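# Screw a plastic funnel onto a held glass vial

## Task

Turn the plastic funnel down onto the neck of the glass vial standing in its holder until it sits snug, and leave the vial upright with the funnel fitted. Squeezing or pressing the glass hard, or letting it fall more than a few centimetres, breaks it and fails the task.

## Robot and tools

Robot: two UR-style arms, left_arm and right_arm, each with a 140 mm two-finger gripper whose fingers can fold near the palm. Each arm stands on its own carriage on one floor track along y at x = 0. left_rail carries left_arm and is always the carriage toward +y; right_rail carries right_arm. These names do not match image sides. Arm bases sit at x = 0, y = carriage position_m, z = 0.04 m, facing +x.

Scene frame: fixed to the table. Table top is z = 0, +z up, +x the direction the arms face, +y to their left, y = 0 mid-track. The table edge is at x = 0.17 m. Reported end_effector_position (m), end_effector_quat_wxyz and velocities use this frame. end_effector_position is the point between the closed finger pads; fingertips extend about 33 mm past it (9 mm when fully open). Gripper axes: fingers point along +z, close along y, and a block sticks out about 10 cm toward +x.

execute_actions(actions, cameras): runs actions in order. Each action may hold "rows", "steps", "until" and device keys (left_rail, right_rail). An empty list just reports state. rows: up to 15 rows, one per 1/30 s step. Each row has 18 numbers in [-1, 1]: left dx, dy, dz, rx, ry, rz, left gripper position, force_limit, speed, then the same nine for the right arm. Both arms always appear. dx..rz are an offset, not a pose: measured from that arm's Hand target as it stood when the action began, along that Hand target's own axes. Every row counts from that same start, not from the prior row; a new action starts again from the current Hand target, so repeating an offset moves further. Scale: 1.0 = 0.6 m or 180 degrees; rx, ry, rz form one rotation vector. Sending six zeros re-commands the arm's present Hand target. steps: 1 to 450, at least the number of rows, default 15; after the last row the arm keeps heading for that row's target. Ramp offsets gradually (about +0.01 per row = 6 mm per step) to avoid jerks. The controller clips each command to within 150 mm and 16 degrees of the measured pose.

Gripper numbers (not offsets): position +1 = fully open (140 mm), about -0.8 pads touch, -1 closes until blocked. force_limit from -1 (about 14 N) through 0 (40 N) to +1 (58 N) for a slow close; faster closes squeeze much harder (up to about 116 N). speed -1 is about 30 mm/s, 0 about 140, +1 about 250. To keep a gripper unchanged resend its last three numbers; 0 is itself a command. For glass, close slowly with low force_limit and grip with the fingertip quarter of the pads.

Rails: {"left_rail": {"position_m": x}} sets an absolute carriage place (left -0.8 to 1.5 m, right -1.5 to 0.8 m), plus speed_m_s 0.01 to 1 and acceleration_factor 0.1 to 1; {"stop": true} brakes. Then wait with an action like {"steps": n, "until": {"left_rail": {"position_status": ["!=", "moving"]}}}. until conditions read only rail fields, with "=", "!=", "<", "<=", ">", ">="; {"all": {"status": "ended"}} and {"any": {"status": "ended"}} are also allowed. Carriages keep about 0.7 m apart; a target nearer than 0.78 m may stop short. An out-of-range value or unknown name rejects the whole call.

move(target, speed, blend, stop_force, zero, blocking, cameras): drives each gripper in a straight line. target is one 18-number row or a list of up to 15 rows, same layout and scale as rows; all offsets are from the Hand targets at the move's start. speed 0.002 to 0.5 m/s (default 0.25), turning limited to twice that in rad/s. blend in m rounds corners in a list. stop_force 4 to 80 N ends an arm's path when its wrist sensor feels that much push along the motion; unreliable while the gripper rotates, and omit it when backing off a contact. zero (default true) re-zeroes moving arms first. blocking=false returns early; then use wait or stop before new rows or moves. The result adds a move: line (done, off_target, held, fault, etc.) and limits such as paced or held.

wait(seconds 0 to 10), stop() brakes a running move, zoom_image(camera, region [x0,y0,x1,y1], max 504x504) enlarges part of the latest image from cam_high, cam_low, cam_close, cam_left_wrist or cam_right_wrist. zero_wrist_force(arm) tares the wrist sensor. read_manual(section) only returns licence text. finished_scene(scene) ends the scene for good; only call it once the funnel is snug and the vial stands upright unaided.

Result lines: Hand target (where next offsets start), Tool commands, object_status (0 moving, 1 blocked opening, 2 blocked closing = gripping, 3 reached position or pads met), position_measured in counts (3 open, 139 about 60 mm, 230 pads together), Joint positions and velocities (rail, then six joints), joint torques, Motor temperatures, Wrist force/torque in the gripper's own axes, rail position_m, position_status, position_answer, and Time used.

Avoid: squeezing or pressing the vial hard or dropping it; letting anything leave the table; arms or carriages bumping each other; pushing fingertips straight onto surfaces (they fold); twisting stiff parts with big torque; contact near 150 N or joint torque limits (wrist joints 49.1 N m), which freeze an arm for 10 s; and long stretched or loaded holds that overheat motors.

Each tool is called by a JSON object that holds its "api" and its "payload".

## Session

{"api": "execute_actions", "payload": {"actions": []}}

{"api": "zoom_image", "payload": {"camera": "cam_right_wrist", "region": [300, 200, 504, 380]}}

Scene clock: 0.00 s.
left_arm: end_effector_position=(+0.3563, +0.4786, +0.5790) position_measured=3 object_status=3 end_effector_quat_wxyz=(+0.000, +0.000, +1.000, +0.000) | right_arm: end_effector_position=(+0.3563, -0.3214, +0.5790) position_measured=3 object_status=3 end_effector_quat_wxyz=(+0.000, +0.000, +1.000, +0.000)
Joint positions: left_arm=[0.4 -0.28 -2.157 1.821 -1.235 -1.571 -0.281] | right_arm=[-0.4 -0.28 -2.157 1.821 -1.235 -1.571 -0.281]
Joint velocities: within noise
Joint torques (N m): no reading
Motor temperatures (°C): left_arm=[32 34 36 36 38 37] | right_arm=[33 30 34 39 35 38]
Wrist force (N): no reading
Wrist torque (N m): no reading
Wrist force, peak (N): no reading
Hand target: left_arm +0.3563, +0.4786, +0.5790; +0.000, +0.000, +1.000, +0.000 | right_arm +0.3563, -0.3214, +0.5790; +0.000, +0.000, +1.000, +0.000
Tool commands: left_gripper/position=+1.0 left_gripper/force_limit=+1.0 left_gripper/speed=+1.0 right_gripper/position=+1.0 right_gripper/force_limit=+1.0 right_gripper/speed=+1.0
left_rail: position_m=0.400 position_status=done
right_rail: position_m=-0.400 position_status=done

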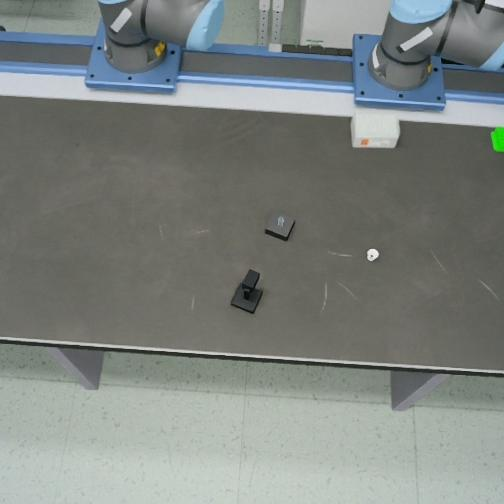

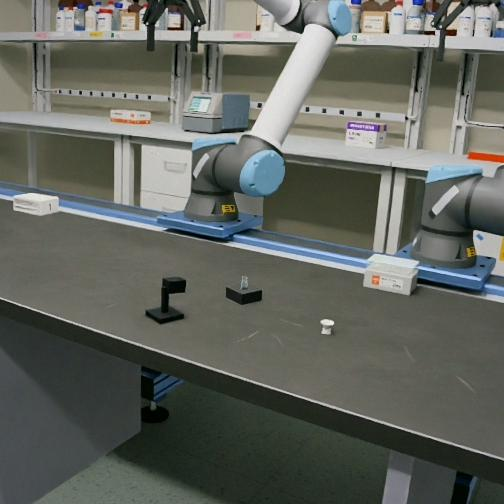

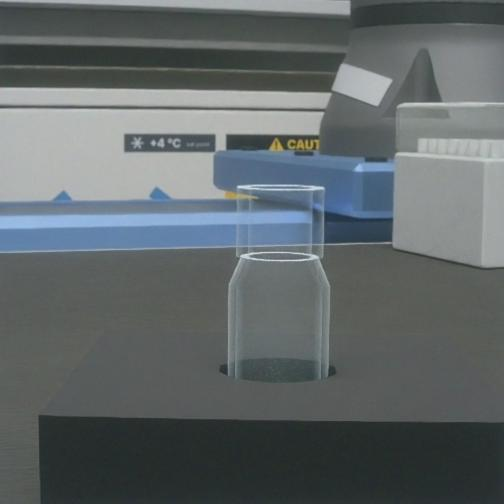

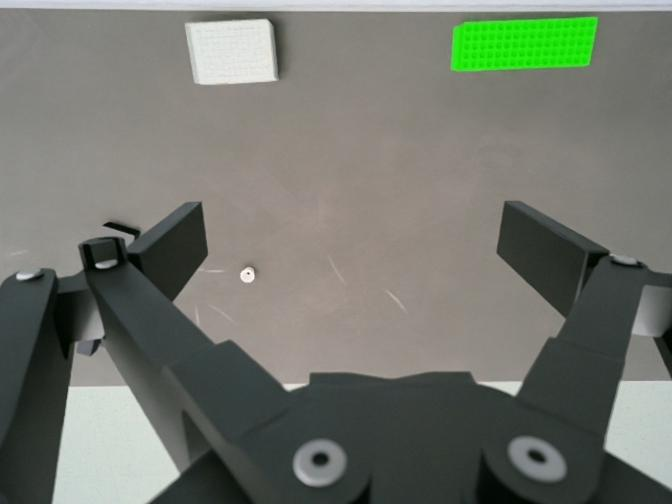

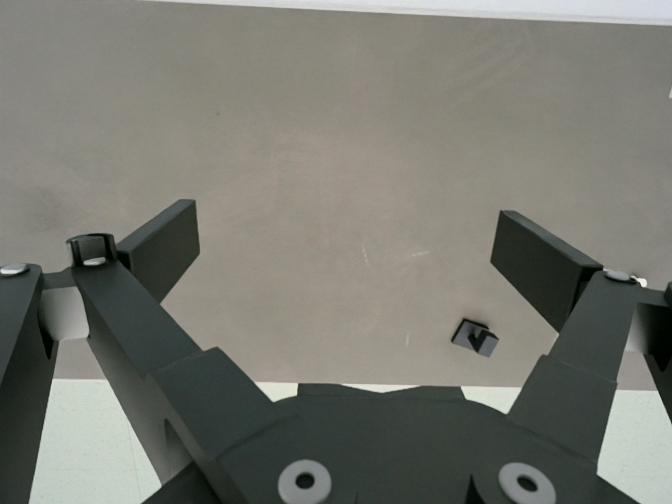

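Scaled by 2.471 from the camera's 672x504 image, which has a finer 960x720 frame.

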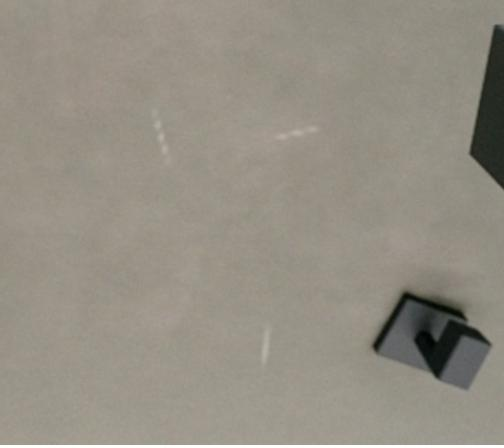

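{"api": "move", "payload": {"target": [-0.455,-0.272,0.63,0,0,0,0.1,-1,1,0,0,0,0,0,0,1,1,1], "speed": 0.4, "cameras": ["cam_left_wrist","cam_high"]}}

Scene clock: 3.13 s.
left_arm: end_effector_position=(+0.6293, +0.3154, +0.2011) position_measured=117 object_status=3 end_effector_quat_wxyz=(+0.000, +0.000, +1.000, +0.000) | right_arm: end_effector_position=(+0.3563, -0.3214, +0.5790) position_measured=3 object_status=3 end_effector_quat_wxyz=(+0.000, +0.000, +1.000, +0.000)
Joint positions: left_arm=[0.4 -0.412 -1.572 2.108 -2.107 -1.571 -0.411] | right_arm=[-0.4 -0.28 -2.157 1.821 -1.235 -1.571 -0.28]
Joint velocities: within noise
Joint torques (N m): left_arm=[9.05 -24 -52.71 -7.49 -3.12 1.77] | right_arm=[-2.87 1.29 -42.87 -4.25 0.46 -0.15]
Motor temperatures (°C): left_arm=[32 34 36 36 38 37] | right_arm=[33 30 34 39 35 38]
Wrist force (N): left_arm=[-0.2 0.8 -0.2] | right_arm=[0.4 0.0 -0.4]
Wrist torque (N m): left_arm=[0.20 0.01 0.03] | right_arm=[0.00 -0.08 0.00]
Wrist force, peak (N): left_arm=[2.0 1.5 -3.1] | right_arm=[-0.3 0.0 -0.9]
Hand target: left_arm +0.6294, +0.3154, +0.2010; +0.000, +0.000, +1.000, +0.000 | right_arm +0.3563, -0.3214, +0.5790; +0.000, +0.000, +1.000, +0.000
Off the commanded pose: left_arm 0.000 m, 0 deg | right_arm 0.000 m, 0 deg.
left_rail: position_m=0.400 position_status=done
right_rail: position_m=-0.400 position_status=done
move: done
Images, in order (width x height): cam_high 504x504, cam_left_wrist 672x504.

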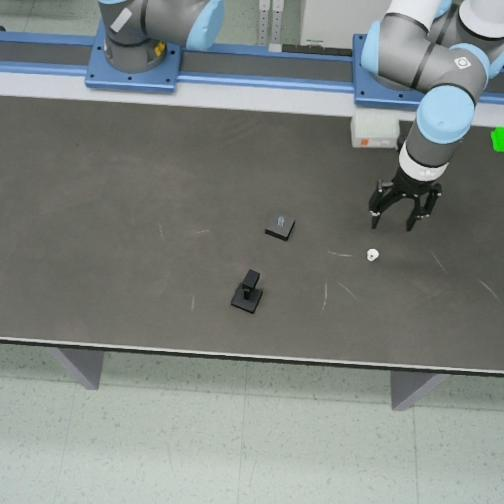

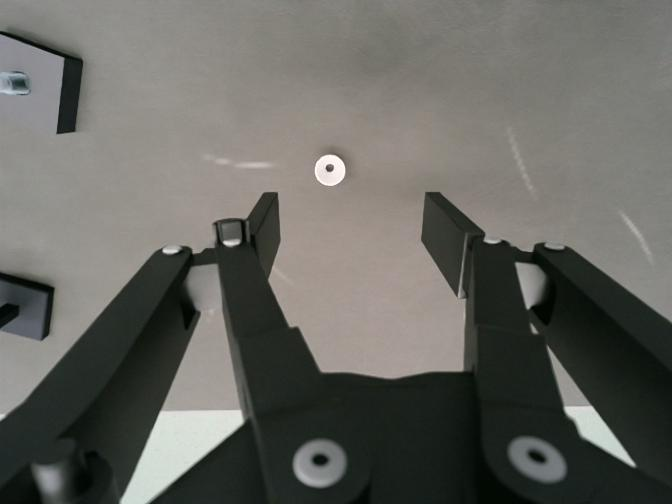

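{"api": "move", "payload": {"target": [[-0.0077,-0.0207,0.2533,0,0,0,-0.2,-1,1,0,0,0,0,0,0,1,1,1],[-0.0077,-0.0207,0.2533,0,0,0,-1,-0.05,-1,0,0,0,0,0,0,1,1,1]], "speed": 0.2, "cameras": ["cam_left_wrist","cam_low"]}}

{"api": "zoom_image", "payload": {"camera": "cam_low", "region": [280, 240, 380, 340]}}

Scene clock: 7.33 s.
left_arm: end_effector_position=(+0.6340, +0.3029, +0.0490) position_measured=195 object_status=0 end_effector_quat_wxyz=(+0.000, +0.000, +1.000, +0.000) | right_arm: end_effector_position=(+0.3563, -0.3214, +0.5790) position_measured=3 object_status=3 end_effector_quat_wxyz=(+0.000, +0.000, +1.000, +0.000)
Joint positions: left_arm=[0.4 -0.427 -1.369 2.225 -2.426 -1.571 -0.427] | right_arm=[-0.4 -0.28 -2.157 1.821 -1.235 -1.571 -0.28]
Joint velocities: within noise
Joint torques (N m): left_arm=[-7.92 -31.57 -24.51 -6.54 2.27 -2.74] | right_arm=[-3.7 2.48 -40.98 -3.6 0.45 -0.04]
Motor temperatures (°C): left_arm=[32 34 36 36 38 37] | right_arm=[33 30 34 39 35 38]
Wrist force (N): left_arm=[0.1 1.1 -6.9] | right_arm=[0.6 0.2 -0.4]
Wrist torque (N m): left_arm=[0.28 0.14 0.02] | right_arm=[0.05 -0.14 0.00]
Wrist force, peak (N): left_arm=[0.7 1.1 -7.0] | right_arm=[0.6 0.4 -0.9]
Hand target: left_arm +0.6340, +0.3029, +0.0491; +0.000, +0.000, +1.000, +0.000 | right_arm +0.3563, -0.3214, +0.5790; +0.000, +0.000, +1.000, +0.000
Off the commanded pose: left_arm 0.000 m, 0 deg | right_arm 0.000 m, 0 deg.
left_rail: position_m=0.400 position_status=done
right_rail: position_m=-0.400 position_status=done
move: done
Images, in order (width x height): cam_low 504x504, cam_left_wrist 672x504.

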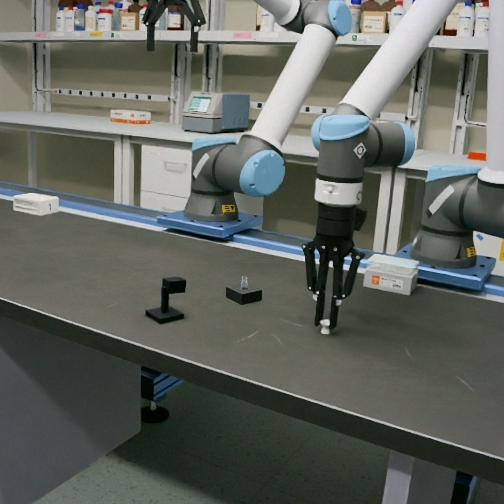

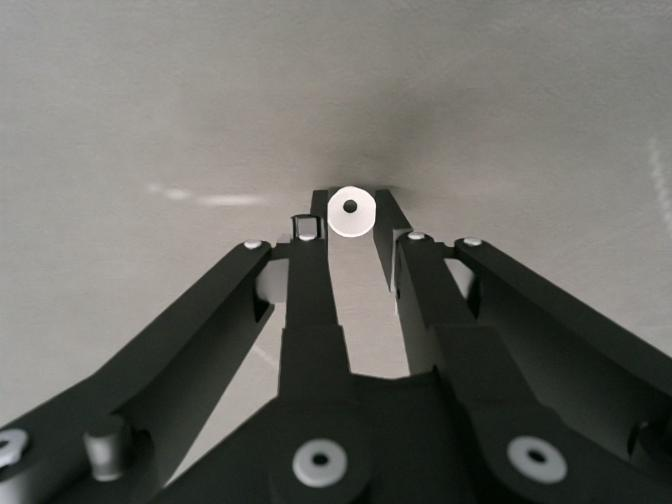

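Scaled by 5.040 from the camera's 504x504 image, which has a finer 720x720 frame.

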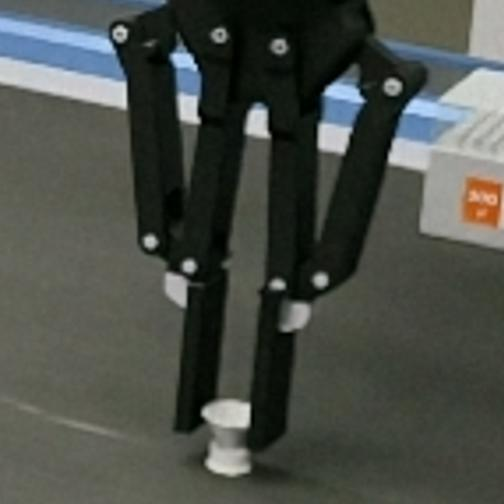

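{"api": "move", "payload": {"target": [[0,0,0,0,0,0,-0.45,-0.05,-1,0,0,0,0,0,0,1,1,1],[0.004,0,0,0,0,0,-0.45,-0.05,-1,0,0,0,0,0,0,1,1,1],[0.004,0,0,0,0,0,-1,-0.05,-1,0,0,0,0,0,0,1,1,1],[0.004,0,-0.08,0,0,0,-1,-0.05,-1,0,0,0,0,0,0,1,1,1],[0.112,-0.388,-0.15,0,0,0,-1,-0.05,-1,0,0,0,0,0,0,1,1,1]], "speed": [0.2,0.05,0.2,0.2,0.3], "blend": [0,0,0,0.025,0], "cameras": ["cam_left_wrist","cam_close"]}}

{"api": "zoom_image", "payload": {"camera": "cam_left_wrist", "region": [250, 100, 450, 250]}}

Scene clock: 13.63 s.
left_arm: end_effector_position=(+0.5668, +0.0702, +0.1391) position_measured=195 object_status=2 end_effector_quat_wxyz=(+0.000, +0.000, +1.000, +0.000) | right_arm: end_effector_position=(+0.3563, -0.3214, +0.5790) position_measured=3 object_status=3 end_effector_quat_wxyz=(+0.000, +0.000, +1.000, +0.000)
Joint positions: left_arm=[0.4 -0.796 -1.471 2.132 -2.232 -1.571 -0.796] | right_arm=[-0.4 -0.28 -2.157 1.821 -1.235 -1.571 -0.28]
Joint velocities: within noise
Joint torques (N m): left_arm=[-5.67 -28.78 -49.79 -3.09 2.59 -3.02] | right_arm=[-3.85 5.87 -39.22 -2.44 0.32 -0.02]
Motor temperatures (°C): left_arm=[32 34 36 36 38 37] | right_arm=[33 30 34 39 35 38]
Wrist force (N): left_arm=[0.3 0.8 0.0] | right_arm=[0.0 0.0 -0.3]
Wrist torque (N m): left_arm=[0.22 -0.08 0.03] | right_arm=[0.02 0.01 -0.01]
Wrist force, peak (N): left_arm=[0.7 0.9 -6.8] | right_arm=[0.4 0.5 -0.8]
Hand target: left_arm +0.5668, +0.0701, +0.1391; +0.000, +0.000, +1.000, +0.000 | right_arm +0.3563, -0.3214, +0.5790; +0.000, +0.000, +1.000, +0.000
Off the commanded pose: left_arm 0.000 m, 0 deg | right_arm 0.000 m, 0 deg.
left_rail: position_m=0.400 position_status=done
right_rail: position_m=-0.400 position_status=done
move: done; blend cut to 0.024 m at target 4
Images, in order (width x height): cam_close 504x504, cam_left_wrist 672x504.

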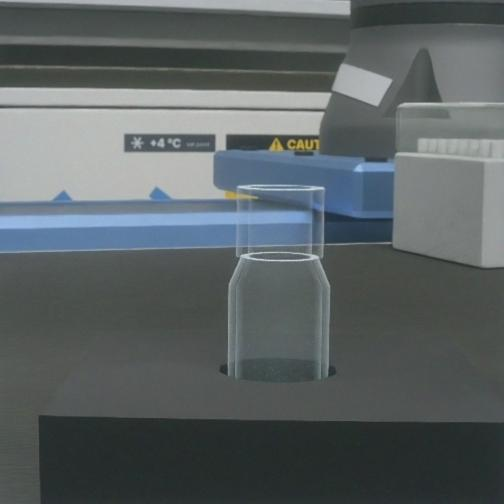

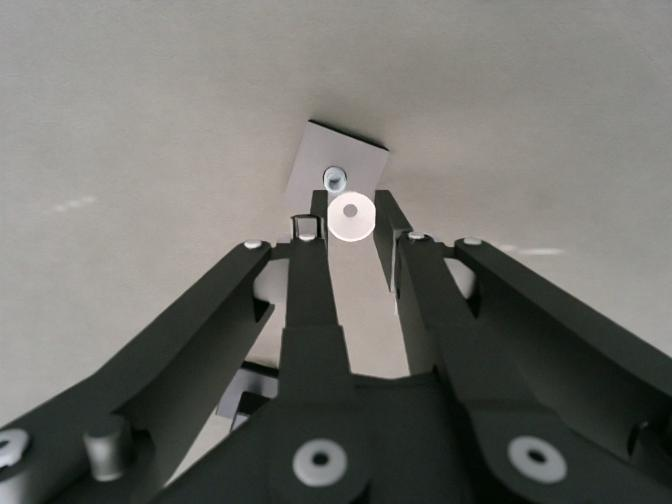

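Scaled by 2.520 from the camera's 672x504 image, which has a finer 960x720 frame.

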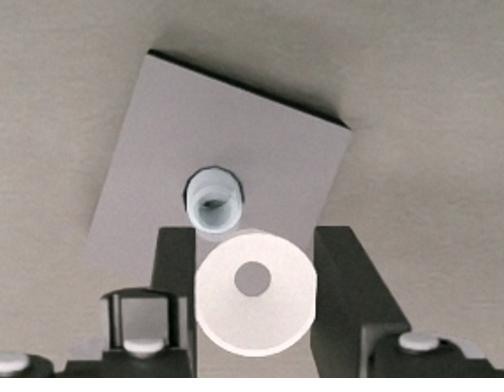

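{"api": "move", "payload": {"target": [0.0045,-0.0127,0.0468,0,0,0,-1,-0.05,-1,0,0,0,0,0,0,1,1,1], "speed": 0.12, "stop_force": 6, "cameras": ["cam_left_wrist","cam_close"]}}

{"api": "zoom_image", "payload": {"camera": "cam_left_wrist", "region": [325, 170, 385, 240]}}

Scene clock: 15.97 s.
left_arm: end_effector_position=(+0.5641, +0.0625, +0.1110) position_measured=195 object_status=2 end_effector_quat_wxyz=(+0.000, +0.000, +1.000, +0.000) | right_arm: end_effector_position=(+0.3563, -0.3214, +0.5790) position_measured=3 object_status=3 end_effector_quat_wxyz=(+0.000, +0.000, +1.000, +0.000)
Joint positions: left_arm=[0.4 -0.807 -1.434 2.152 -2.289 -1.571 -0.807] | right_arm=[-0.4 -0.28 -2.157 1.821 -1.235 -1.571 -0.28]
Joint velocities: within noise
Joint torques (N m): left_arm=[-9.41 -33.82 -27.64 -7.53 1.43 -2.61] | right_arm=[-3.86 7.36 -38.76 -2.25 0.27 -0.04]
Motor temperatures (°C): left_arm=[32 34 36 36 38 37] | right_arm=[33 30 34 39 35 38]
Wrist force (N): left_arm=[0.0 1.0 -0.3] | right_arm=[0.4 -0.2 -0.3]
Wrist torque (N m): left_arm=[0.23 -0.03 0.02] | right_arm=[-0.05 -0.10 -0.01]
Wrist force, peak (N): left_arm=[-0.4 1.3 -1.2] | right_arm=[0.5 0.3 -1.0]
Hand target: left_arm +0.5641, +0.0625, +0.1110; +0.000, +0.000, +1.000, +0.000 | right_arm +0.3563, -0.3214, +0.5790; +0.000, +0.000, +1.000, +0.000
Off the commanded pose: left_arm 0.000 m, 0 deg | right_arm 0.000 m, 0 deg.
left_rail: position_m=0.400 position_status=done
right_rail: position_m=-0.400 position_status=done
move: done
Images, in order (width x height): cam_close 504x504, cam_left_wrist 672x504.

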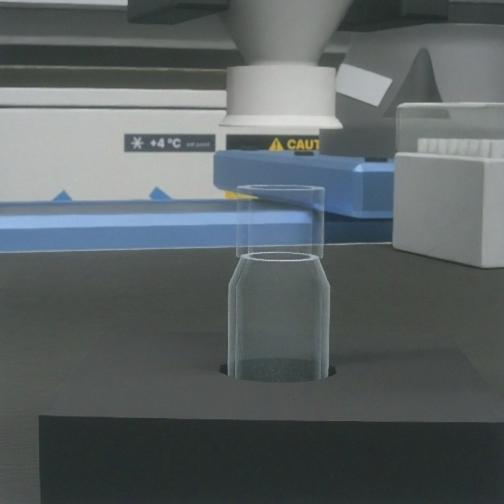

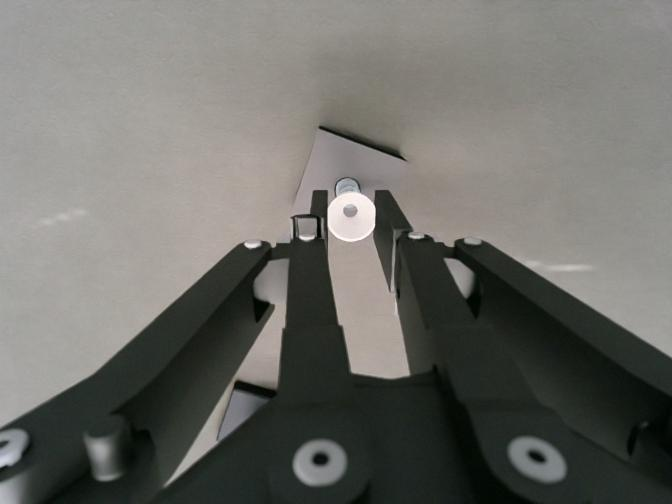

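Scaled by 7.200 from the camera's 672x504 image, which has a finer 960x720 frame.

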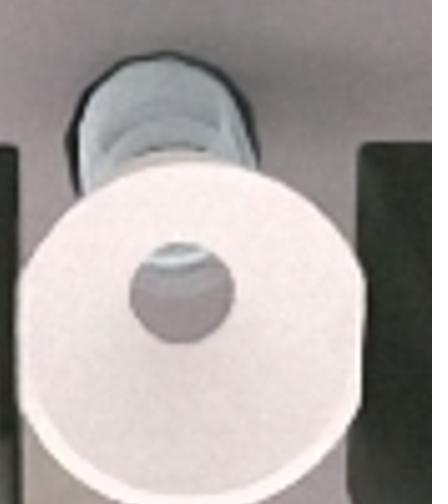

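{"api": "move", "payload": {"target": [[0.0037,0,0.004,0,0,-0.5,-1,-0.05,-1,0,0,0,0,0,0,1,1,1],[0.0037,0,0.008,0,0,-0.99,-1,-0.05,-1,0,0,0,0,0,0,1,1,1],[0.0037,0,0.01,0,0,0.4,-1,-0.05,-1,0,0,0,0,0,0,1,1,1]], "speed": 0.5, "blend": 0.002, "cameras": ["cam_close"]}}

{"api": "move", "payload": {"target": [0,0,0.022,0,0,0,-1,-0.05,-1,0,0,0,0,0,0,1,1,1], "speed": 0.015, "stop_force": 4, "cameras": ["cam_close","cam_left_wrist"]}}

{"api": "zoom_image", "payload": {"camera": "cam_close", "region": [180, 60, 380, 260]}}

{"api": "zoom_image", "payload": {"camera": "cam_left_wrist", "region": [325, 170, 385, 240]}}

Scene clock: 23.13 s.
left_arm: end_effector_position=(+0.5619, +0.0625, +0.1049) position_measured=195 object_status=2 end_effector_quat_wxyz=(+0.000, +0.588, +0.809, +0.000) | right_arm: end_effector_position=(+0.3563, -0.3214, +0.5790) position_measured=3 object_status=3 end_effector_quat_wxyz=(+0.000, +0.000, +1.000, +0.000)
Joint positions: left_arm=[0.4 -0.81 -1.429 2.16 -2.302 -1.571 -5.836] | right_arm=[-0.4 -0.28 -2.157 1.821 -1.235 -1.571 -0.28]
Joint velocities: within noise
Joint torques (N m): left_arm=[-8.72 -73.39 -26.03 -3.39 2.78 -2.58] | right_arm=[-3.78 5.84 -39.92 -1.97 0.33 -0.24]
Motor temperatures (°C): left_arm=[32 34 36 36 38 37] | right_arm=[33 29 34 39 35 38]
Wrist force (N): left_arm=[-0.2 1.0 -0.2] | right_arm=[0.0 -0.3 -0.5]
Wrist torque (N m): left_arm=[0.22 0.03 0.02] | right_arm=[-0.06 0.01 0.00]
Wrist force, peak (N): left_arm=[-0.1 1.4 -0.4] | right_arm=[0.6 -0.7 -0.6]
Hand target: left_arm +0.5619, +0.0625, +0.1050; +0.000, +0.588, +0.809, +0.000 | right_arm +0.3563, -0.3214, +0.5790; +0.000, +0.000, +1.000, +0.000
Off the commanded pose: left_arm 0.000 m, 0 deg | right_arm 0.000 m, 0 deg.
left_rail: position_m=0.400 position_status=done
right_rail: position_m=-0.400 position_status=done
move: done
Images, in order (width x height): cam_close 504x504.

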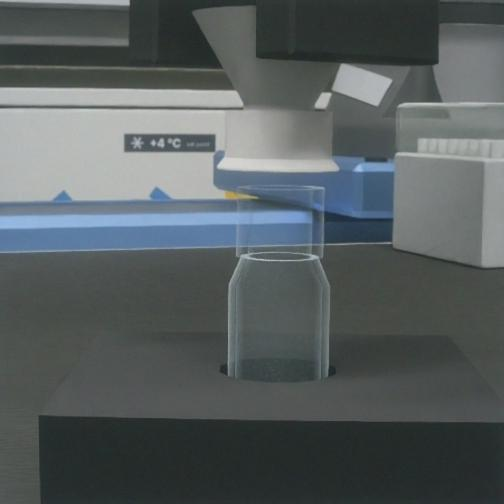

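Scene clock: 24.93 s.
left_arm: end_effector_position=(+0.5619, +0.0625, +0.0971) position_measured=195 object_status=2 end_effector_quat_wxyz=(+0.000, +0.588, +0.809, +0.000) | right_arm: end_effector_position=(+0.3563, -0.3214, +0.5790) position_measured=3 object_status=3 end_effector_quat_wxyz=(+0.000, +0.000, +1.000, +0.000)
Joint positions: left_arm=[0.4 -0.81 -1.419 2.166 -2.319 -1.571 -5.836] | right_arm=[-0.4 -0.28 -2.157 1.821 -1.235 -1.571 -0.28]
Joint velocities: within noise
Joint torques (N m): left_arm=[-3.15 -69.48 -42.04 -3.26 2.42 -2.94] | right_arm=[-3.66 6.5 -40.22 -2.24 0.35 -0.24]
Motor temperatures (°C): left_arm=[32 34 36 36 38 37] | right_arm=[33 29 34 39 35 38]
Wrist force (N): left_arm=[0.0 0.8 -4.9] | right_arm=[0.5 0.4 -0.3]
Wrist torque (N m): left_arm=[0.20 -0.02 0.02] | right_arm=[0.10 -0.10 0.00]
Wrist force, peak (N): left_arm=[-0.2 0.5 -10.0] | right_arm=[0.8 0.3 -0.6]
Hand target: left_arm +0.5619, +0.0625, +0.0971; +0.000, +0.588, +0.809, +0.000 (not the last commanded pose) | right_arm +0.3563, -0.3214, +0.5790; +0.000, +0.000, +1.000, +0.000
Off the commanded pose: left_arm 0.005 m, 0 deg | right_arm 0.000 m, 0 deg.
left_rail: position_m=0.400 position_status=done
right_rail: position_m=-0.400 position_status=done
move: contact (left_arm)
Images, in order (width x height): cam_close 504x504, cam_left_wrist 672x504.

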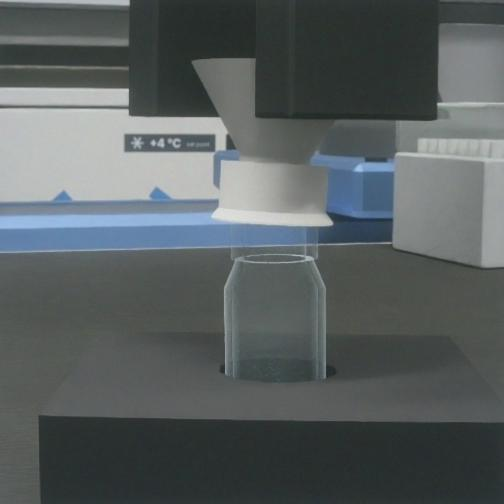

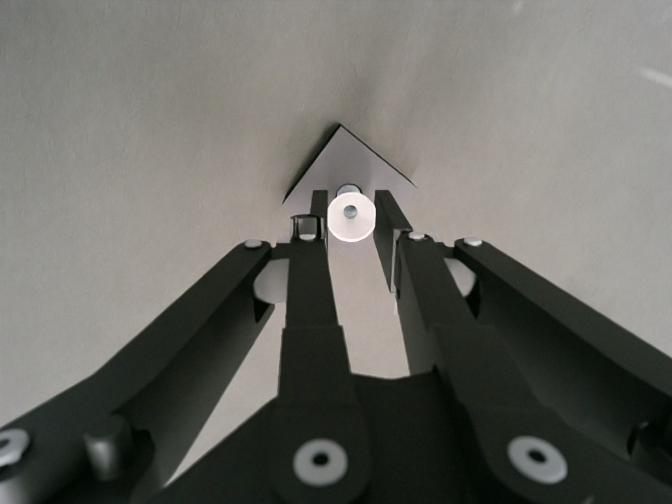

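Scaled by 2.520 from the camera's 504x504 image, which has a finer 720x720 frame.

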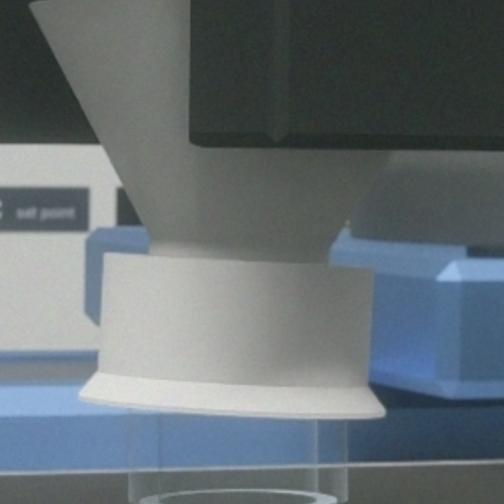

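Scaled by 7.200 from the camera's 672x504 image, which has a finer 960x720 frame.

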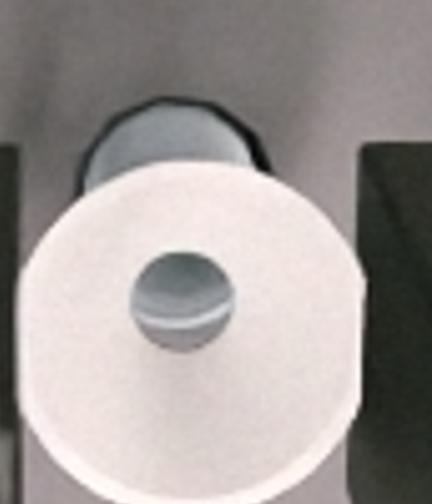

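{"api": "move", "payload": {"target": [[0.0011,0.0004,0.0012,0,0,0.5,-1,-0.05,-1,0,0,0,0,0,0,1,1,1],[0.0011,0.0004,0.0022,0,0,0.99,-1,-0.05,-1,0,0,0,0,0,0,1,1,1],[0.0011,0.0004,0.0032,0,0,-0.5,-1,-0.05,-1,0,0,0,0,0,0,1,1,1],[0.0011,0.0004,0.0042,0,0,0,-1,-0.05,-1,0,0,0,0,0,0,1,1,1],[0.0011,0.0004,0.0052,0,0,0.5,-1,-0.05,-1,0,0,0,0,0,0,1,1,1]], "speed": 0.5, "blend": 0.01, "cameras": ["cam_close"]}}

{"api": "zoom_image", "payload": {"camera": "cam_close", "region": [180, 60, 380, 260]}}

Scene clock: 36.57 s.
left_arm: end_effector_position=(+0.5619, +0.0632, +0.0940) position_measured=195 object_status=2 end_effector_quat_wxyz=(+0.000, +0.988, +0.156, +0.000) | right_arm: end_effector_position=(+0.3563, -0.3214, +0.5790) position_measured=3 object_status=3 end_effector_quat_wxyz=(+0.000, +0.000, +1.000, +0.000)
Joint positions: left_arm=[0.4 -0.809 -1.415 2.169 -2.325 -1.571 2.018] | right_arm=[-0.4 -0.28 -2.157 1.821 -1.235 -1.571 -0.28]
Joint velocities: within noise
Joint torques (N m): left_arm=[9.87 -25.51 -42.08 -2.32 -3.37 1.24] | right_arm=[-4.5 6.87 -41.3 -1.9 0.32 -0.13]
Motor temperatures (°C): left_arm=[32 34 36 36 38 37] | right_arm=[33 29 34 39 35 38]
Wrist force (N): left_arm=[-0.3 -0.1 -9.7] | right_arm=[0.1 -0.1 -0.3]
Wrist torque (N m): left_arm=[0.14 0.06 0.01] | right_arm=[-0.02 -0.02 0.00]
Wrist force, peak (N): left_arm=[-0.1 0.7 -11.3] | right_arm=[0.7 0.4 -0.7]
Hand target: left_arm +0.5619, +0.0632, +0.0940; +0.000, +0.988, +0.156, +0.000 | right_arm +0.3563, -0.3214, +0.5790; +0.000, +0.000, +1.000, +0.000
Off the commanded pose: left_arm 0.000 m, 0 deg | right_arm 0.000 m, 0 deg.
left_rail: position_m=0.400 position_status=done
right_rail: position_m=-0.400 position_status=done
move: done; blend cut to 0 m at target 1
Images, in order (width x height): cam_close 504x504.

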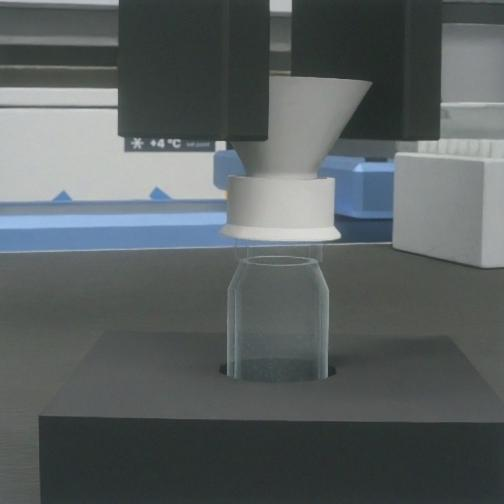

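Scaled by 2.520 from the camera's 504x504 image, which has a finer 720x720 frame.

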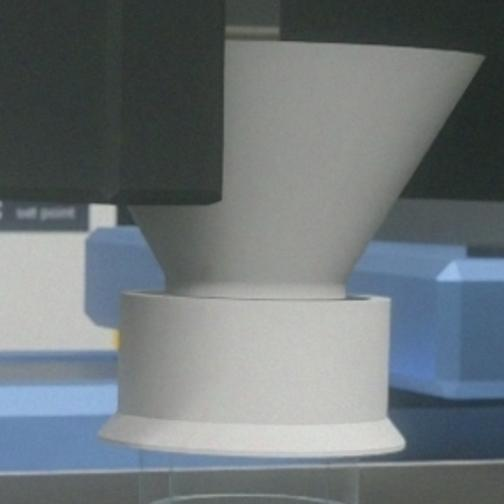

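{"api": "move", "payload": {"target": [[0,0,0.0008,0,0,0.5,-1,-0.05,-1,0,0,0,0,0,0,1,1,1],[0,0,0.0016,0,0,0.99,-1,-0.05,-1,0,0,0,0,0,0,1,1,1],[0,0,0.0021,0,0,-0.75,-1,-0.05,-1,0,0,0,0,0,0,1,1,1]], "speed": 0.5, "cameras": ["cam_close"]}}

{"api": "zoom_image", "payload": {"camera": "cam_close", "region": [180, 60, 380, 260]}}

Scene clock: 43.90 s.
left_arm: end_effector_position=(+0.5619, +0.0632, +0.0928) position_measured=195 object_status=2 end_effector_quat_wxyz=(+0.000, +0.233, +0.972, +0.000) | right_arm: end_effector_position=(+0.3563, -0.3214, +0.5790) position_measured=3 object_status=3 end_effector_quat_wxyz=(+0.000, +0.000, +1.000, +0.000)
Joint positions: left_arm=[0.4 -0.809 -1.413 2.17 -2.328 -1.571 5.945] | right_arm=[-0.4 -0.28 -2.157 1.821 -1.235 -1.571 -0.28]
Joint velocities: within noise
Joint torques (N m): left_arm=[10.14 -29.44 -42.91 -1.96 -3.54 1.5] | right_arm=[-4.6 7.56 -42.04 -2.14 0.56 -0.02]
Motor temperatures (°C): left_arm=[32 34 35 36 38 37] | right_arm=[33 29 34 39 35 38]
Wrist force (N): left_arm=[0.0 0.5 -5.8] | right_arm=[0.1 0.0 -0.4]
Wrist torque (N m): left_arm=[0.12 -0.01 0.00] | right_arm=[0.02 -0.02 0.00]
Wrist force, peak (N): left_arm=[-0.1 0.8 -10.2] | right_arm=[0.1 0.0 -1.0]
Hand target: left_arm +0.5619, +0.0632, +0.0928; +0.000, +0.233, +0.972, +0.000 | right_arm +0.3563, -0.3214, +0.5790; +0.000, +0.000, +1.000, +0.000
Off the commanded pose: left_arm 0.000 m, 0 deg | right_arm 0.000 m, 0 deg.
left_rail: position_m=0.400 position_status=done
right_rail: position_m=-0.400 position_status=done
move: done
Images, in order (width x height): cam_close 504x504.

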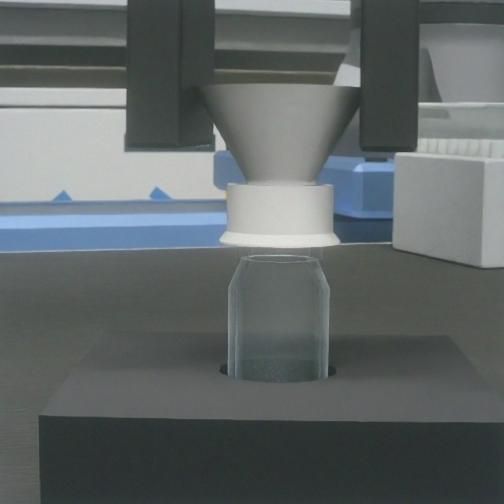

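Scaled by 2.520 from the camera's 504x504 image, which has a finer 720x720 frame.

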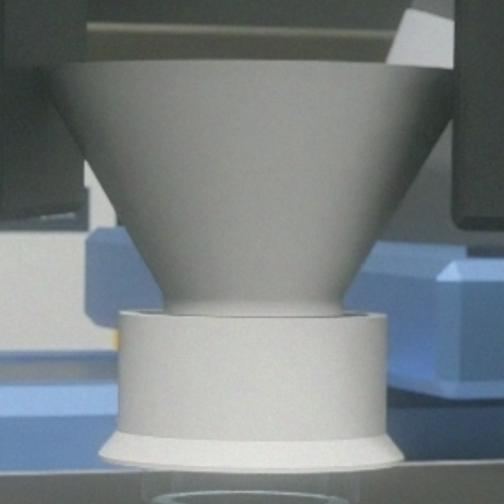

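{"api": "move", "payload": {"target": [[0,0,0,0,0,0,-0.4,-0.05,-1,0,0,0,0,0,0,1,1,1],[0,0,0,0,0,-0.5,-0.4,-0.05,-1,0,0,0,0,0,0,1,1,1],[0,0,0,0,0,-0.99,-0.4,-0.05,-1,0,0,0,0,0,0,1,1,1],[0,0,0,0,0,0.5,-0.4,-0.05,-1,0,0,0,0,0,0,1,1,1],[0,0,0,0,0,0.5,-1,-0.05,-1,0,0,0,0,0,0,1,1,1]], "speed": 0.5, "cameras": []}}

{"api": "move", "payload": {"target": [[0,0,0.0012,0,0,0.5,-1,-0.05,-1,0,0,0,0,0,0,1,1,1],[0,0,0.0022,0,0,0.99,-1,-0.05,-1,0,0,0,0,0,0,1,1,1],[0,0,0.0029,0,0,-0.5,-1,-0.05,-1,0,0,0,0,0,0,1,1,1]], "speed": 0.5, "cameras": ["cam_close"]}}

{"api": "zoom_image", "payload": {"camera": "cam_close", "region": [180, 60, 380, 260]}}

Scene clock: 52.37 s.
left_arm: end_effector_position=(+0.5619, +0.0632, +0.0928) position_measured=195 object_status=0 end_effector_quat_wxyz=(+0.000, +0.853, +0.522, +0.000) | right_arm: end_effector_position=(+0.3563, -0.3214, +0.5790) position_measured=3 object_status=3 end_effector_quat_wxyz=(+0.000, +0.000, +1.000, +0.000)
Joint positions: left_arm=[0.4 -0.809 -1.413 2.17 -2.328 -1.571 1.233] | right_arm=[-0.4 -0.28 -2.157 1.821 -1.235 -1.571 -0.28]
Joint velocities: within noise
Joint torques (N m): left_arm=[-8.61 -72.26 -26.17 -3.47 2.83 -2.76] | right_arm=[-5.44 7.73 -42.18 -2.11 0.59 -0.01]
Motor temperatures (°C): left_arm=[32 34 35 36 38 37] | right_arm=[33 29 34 39 35 38]
Wrist force (N): left_arm=[-0.1 0.6 -1.6] | right_arm=[-0.1 -0.3 -0.5]
Wrist torque (N m): left_arm=[0.16 0.00 0.02] | right_arm=[-0.06 0.04 0.01]
Wrist force, peak (N): left_arm=[0.0 1.1 -6.4] | right_arm=[0.8 0.8 -0.1]
Hand target: left_arm +0.5619, +0.0632, +0.0928; +0.000, +0.853, +0.522, +0.000 | right_arm +0.3563, -0.3214, +0.5790; +0.000, +0.000, +1.000, +0.000
Off the commanded pose: left_arm 0.000 m, 0 deg | right_arm 0.000 m, 0 deg.
left_rail: position_m=0.400 position_status=done
right_rail: position_m=-0.400 position_status=done
move: done
No camera images: "cameras" was empty.

Scene clock: 58.73 s.
left_arm: end_effector_position=(+0.5619, +0.0632, +0.0910) position_measured=195 object_status=2 end_effector_quat_wxyz=(+0.000, +0.233, +0.972, +0.000) | right_arm: end_effector_position=(+0.3563, -0.3214, +0.5790) position_measured=3 object_status=3 end_effector_quat_wxyz=(+0.000, +0.000, +1.000, +0.000)
Joint positions: left_arm=[0.4 -0.809 -1.411 2.171 -2.332 -1.571 5.945] | right_arm=[-0.4 -0.28 -2.157 1.821 -1.235 -1.571 -0.281]
Joint velocities: within noise
Joint torques (N m): left_arm=[10.24 -27.22 -42.54 -1.56 -3.64 2.13] | right_arm=[-5.04 6.54 -43.19 -2.34 0.63 -0.02]
Motor temperatures (°C): left_arm=[32 34 35 36 38 37] | right_arm=[33 29 34 39 35 38]
Wrist force (N): left_arm=[-0.3 1.4 -7.9] | right_arm=[0.6 0.0 -0.5]
Wrist torque (N m): left_arm=[0.27 0.06 -0.06] | right_arm=[0.02 -0.13 -0.01]
Wrist force, peak (N): left_arm=[0.0 0.7 -9.5] | right_arm=[0.0 0.1 -0.9]
Hand target: left_arm +0.5619, +0.0632, +0.0910; +0.000, +0.233, +0.972, +0.000 | right_arm +0.3563, -0.3214, +0.5790; +0.000, +0.000, +1.000, +0.000
Off the commanded pose: left_arm 0.000 m, 0 deg | right_arm 0.000 m, 0 deg.
left_rail: position_m=0.400 position_status=done
right_rail: position_m=-0.400 position_status=done
move: done
Images, in order (width x height): cam_close 504x504.

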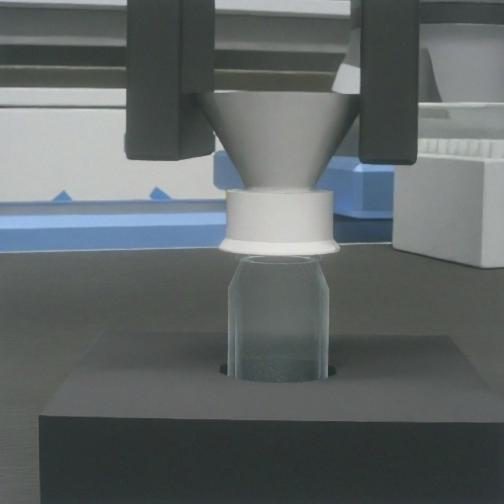

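Scaled by 2.520 from the camera's 504x504 image, which has a finer 720x720 frame.

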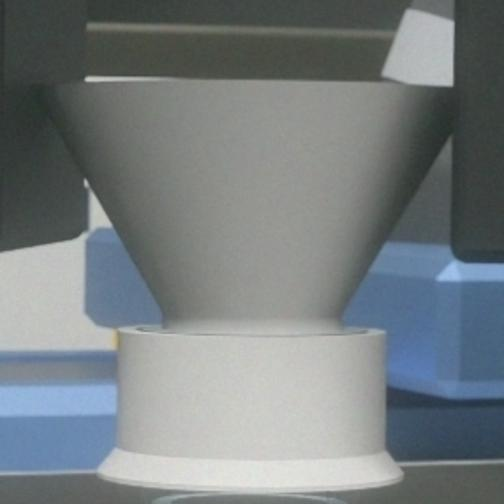

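{"api": "move", "payload": {"target": [[0,0,0,0,0,0,-0.4,-0.05,-1,0,0,0,0,0,0,1,1,1],[0,0,0,0,0,-0.5,-0.4,-0.05,-1,0,0,0,0,0,0,1,1,1],[0,0,0,0,0,-0.99,-0.4,-0.05,-1,0,0,0,0,0,0,1,1,1],[0,0,0,0,0,-0.99,-1,-0.05,-1,0,0,0,0,0,0,1,1,1]], "speed": 0.5, "cameras": []}}

{"api": "move", "payload": {"target": [[0,0,0.0007,0,0,0.5,-1,-0.05,-1,0,0,0,0,0,0,1,1,1],[0,0,0.0011,0,0,0.99,-1,-0.05,-1,0,0,0,0,0,0,1,1,1]], "speed": 0.5, "cameras": ["cam_close"]}}

{"api": "zoom_image", "payload": {"camera": "cam_close", "region": [180, 80, 380, 280]}}

Scene clock: 65.27 s.
left_arm: end_effector_position=(+0.5619, +0.0632, +0.0910) position_measured=195 object_status=0 end_effector_quat_wxyz=(+0.000, +0.969, -0.249, +0.000) | right_arm: end_effector_position=(+0.3563, -0.3214, +0.5790) position_measured=3 object_status=3 end_effector_quat_wxyz=(+0.000, +0.000, +1.000, +0.000)
Joint positions: left_arm=[0.4 -0.809 -1.411 2.171 -2.332 -1.571 2.835] | right_arm=[-0.4 -0.28 -2.157 1.821 -1.235 -1.571 -0.28]
Joint velocities: within noise
Joint torques (N m): left_arm=[-6.85 -72.76 -25.39 -3.82 2.81 -2.18] | right_arm=[-3.79 6.13 -43.76 -2.26 0.39 -0.23]
Motor temperatures (°C): left_arm=[32 34 35 36 38 37] | right_arm=[33 29 34 39 35 38]
Wrist force (N): left_arm=[-0.4 0.9 -1.1] | right_arm=[-0.1 0.1 0.0]
Wrist torque (N m): left_arm=[0.23 0.08 0.01] | right_arm=[0.03 0.02 0.00]
Wrist force, peak (N): left_arm=[0.2 1.5 -8.2] | right_arm=[0.8 -0.5 -0.4]
Hand target: left_arm +0.5619, +0.0632, +0.0910; +0.000, +0.969, -0.249, +0.000 | right_arm +0.3563, -0.3214, +0.5790; +0.000, +0.000, +1.000, +0.000
Off the commanded pose: left_arm 0.000 m, 0 deg | right_arm 0.000 m, 0 deg.
left_rail: position_m=0.400 position_status=done
right_rail: position_m=-0.400 position_status=done
move: done
No camera images: "cameras" was empty.

Scene clock: 69.83 s.
left_arm: end_effector_position=(+0.5619, +0.0632, +0.0904) position_measured=195 object_status=2 end_effector_quat_wxyz=(+0.000, +0.233, +0.972, +0.000) | right_arm: end_effector_position=(+0.3563, -0.3214, +0.5790) position_measured=3 object_status=3 end_effector_quat_wxyz=(+0.000, +0.000, +1.000, +0.000)
Joint positions: left_arm=[0.4 -0.809 -1.41 2.172 -2.333 -1.571 5.945] | right_arm=[-0.4 -0.28 -2.157 1.821 -1.235 -1.571 -0.28]
Joint velocities: within noise
Joint torques (N m): left_arm=[8.96 -27.85 -42.89 -1.87 -3.81 1.87] | right_arm=[-7.26 7.44 -44.34 -2.33 0.47 -0.3]
Motor temperatures (°C): left_arm=[32 34 35 36 38 37] | right_arm=[33 29 34 39 35 38]
Wrist force (N): left_arm=[-0.4 1.6 -7.6] | right_arm=[0.5 0.3 0.0]
Wrist torque (N m): left_arm=[0.16 0.05 -0.05] | right_arm=[0.06 -0.12 0.00]
Wrist force, peak (N): left_arm=[0.5 1.2 -8.1] | right_arm=[0.1 0.9 -0.6]
Hand target: left_arm +0.5619, +0.0632, +0.0904; +0.000, +0.233, +0.972, +0.000 | right_arm +0.3563, -0.3214, +0.5790; +0.000, +0.000, +1.000, +0.000
Off the commanded pose: left_arm 0.000 m, 0 deg | right_arm 0.000 m, 0 deg.
left_rail: position_m=0.400 position_status=done
right_rail: position_m=-0.400 position_status=done
move: done
Images, in order (width x height): cam_close 504x504.

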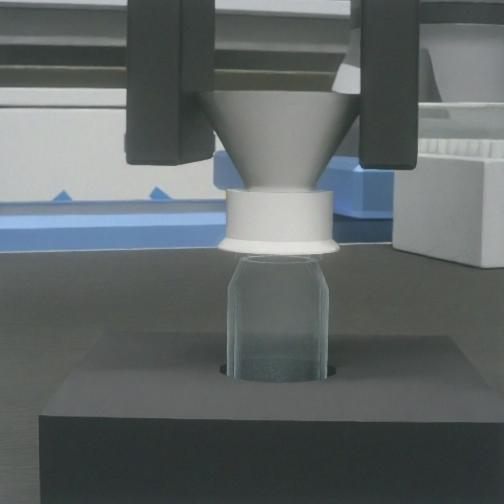

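Scaled by 2.520 from the camera's 504x504 image, which has a finer 720x720 frame.

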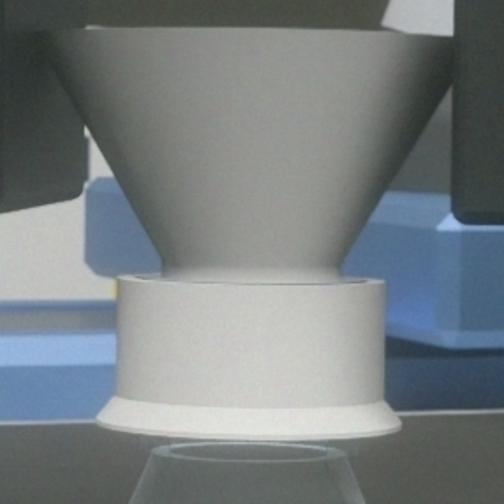

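Stopped descending: 435+50=485, unchanged. Snug.

{"api": "move", "payload": {"target": [[0,0,0,0,0,0,-0.3,-0.05,-1,0,0,0,0,0,0,1,1,1],[0,0,-0.08,0,0,0,-0.3,-0.05,-1,0,0,0,0,0,0,1,1,1]], "speed": 0.15, "cameras": []}}

{"api": "finished_scene", "payload": {"scene": 2}}

Scene clock: 72.17 s.
left_arm: end_effector_position=(+0.5619, +0.0633, +0.1383) position_measured=167 object_status=3 end_effector_quat_wxyz=(+0.000, +0.233, +0.972, +0.000) | right_arm: end_effector_position=(+0.3563, -0.3214, +0.5790) position_measured=3 object_status=3 end_effector_quat_wxyz=(+0.000, +0.000, +1.000, +0.000)
Joint positions: left_arm=[0.4 -0.809 -1.471 2.134 -2.233 -1.571 5.945] | right_arm=[-0.4 -0.28 -2.157 1.821 -1.235 -1.571 -0.28]
Joint velocities: within noise
Joint torques (N m): left_arm=[-9.41 -71.37 -49.51 -2.89 -1.98 -2.35] | right_arm=[-3.99 7.96 -44.41 -2.2 0.44 -0.06]
Motor temperatures (°C): left_arm=[32 34 35 36 38 37] | right_arm=[33 29 34 39 35 38]
Wrist force (N): left_arm=[0.3 0.4 -0.3] | right_arm=[0.1 0.2 -0.5]
Wrist torque (N m): left_arm=[0.10 -0.06 0.02] | right_arm=[0.04 -0.03 0.00]
Wrist force, peak (N): left_arm=[-0.2 1.8 -7.8] | right_arm=[0.8 -0.3 -0.6]
Hand target: left_arm +0.5619, +0.0632, +0.1384; +0.000, +0.233, +0.972, +0.000 | right_arm +0.3563, -0.3214, +0.5790; +0.000, +0.000, +1.000, +0.000
Off the commanded pose: left_arm 0.000 m, 0 deg | right_arm 0.000 m, 0 deg.
left_rail: position_m=0.400 position_status=done
right_rail: position_m=-0.400 position_status=done
move: done
No camera images: "cameras" was empty.

The scene is finished: the task was done.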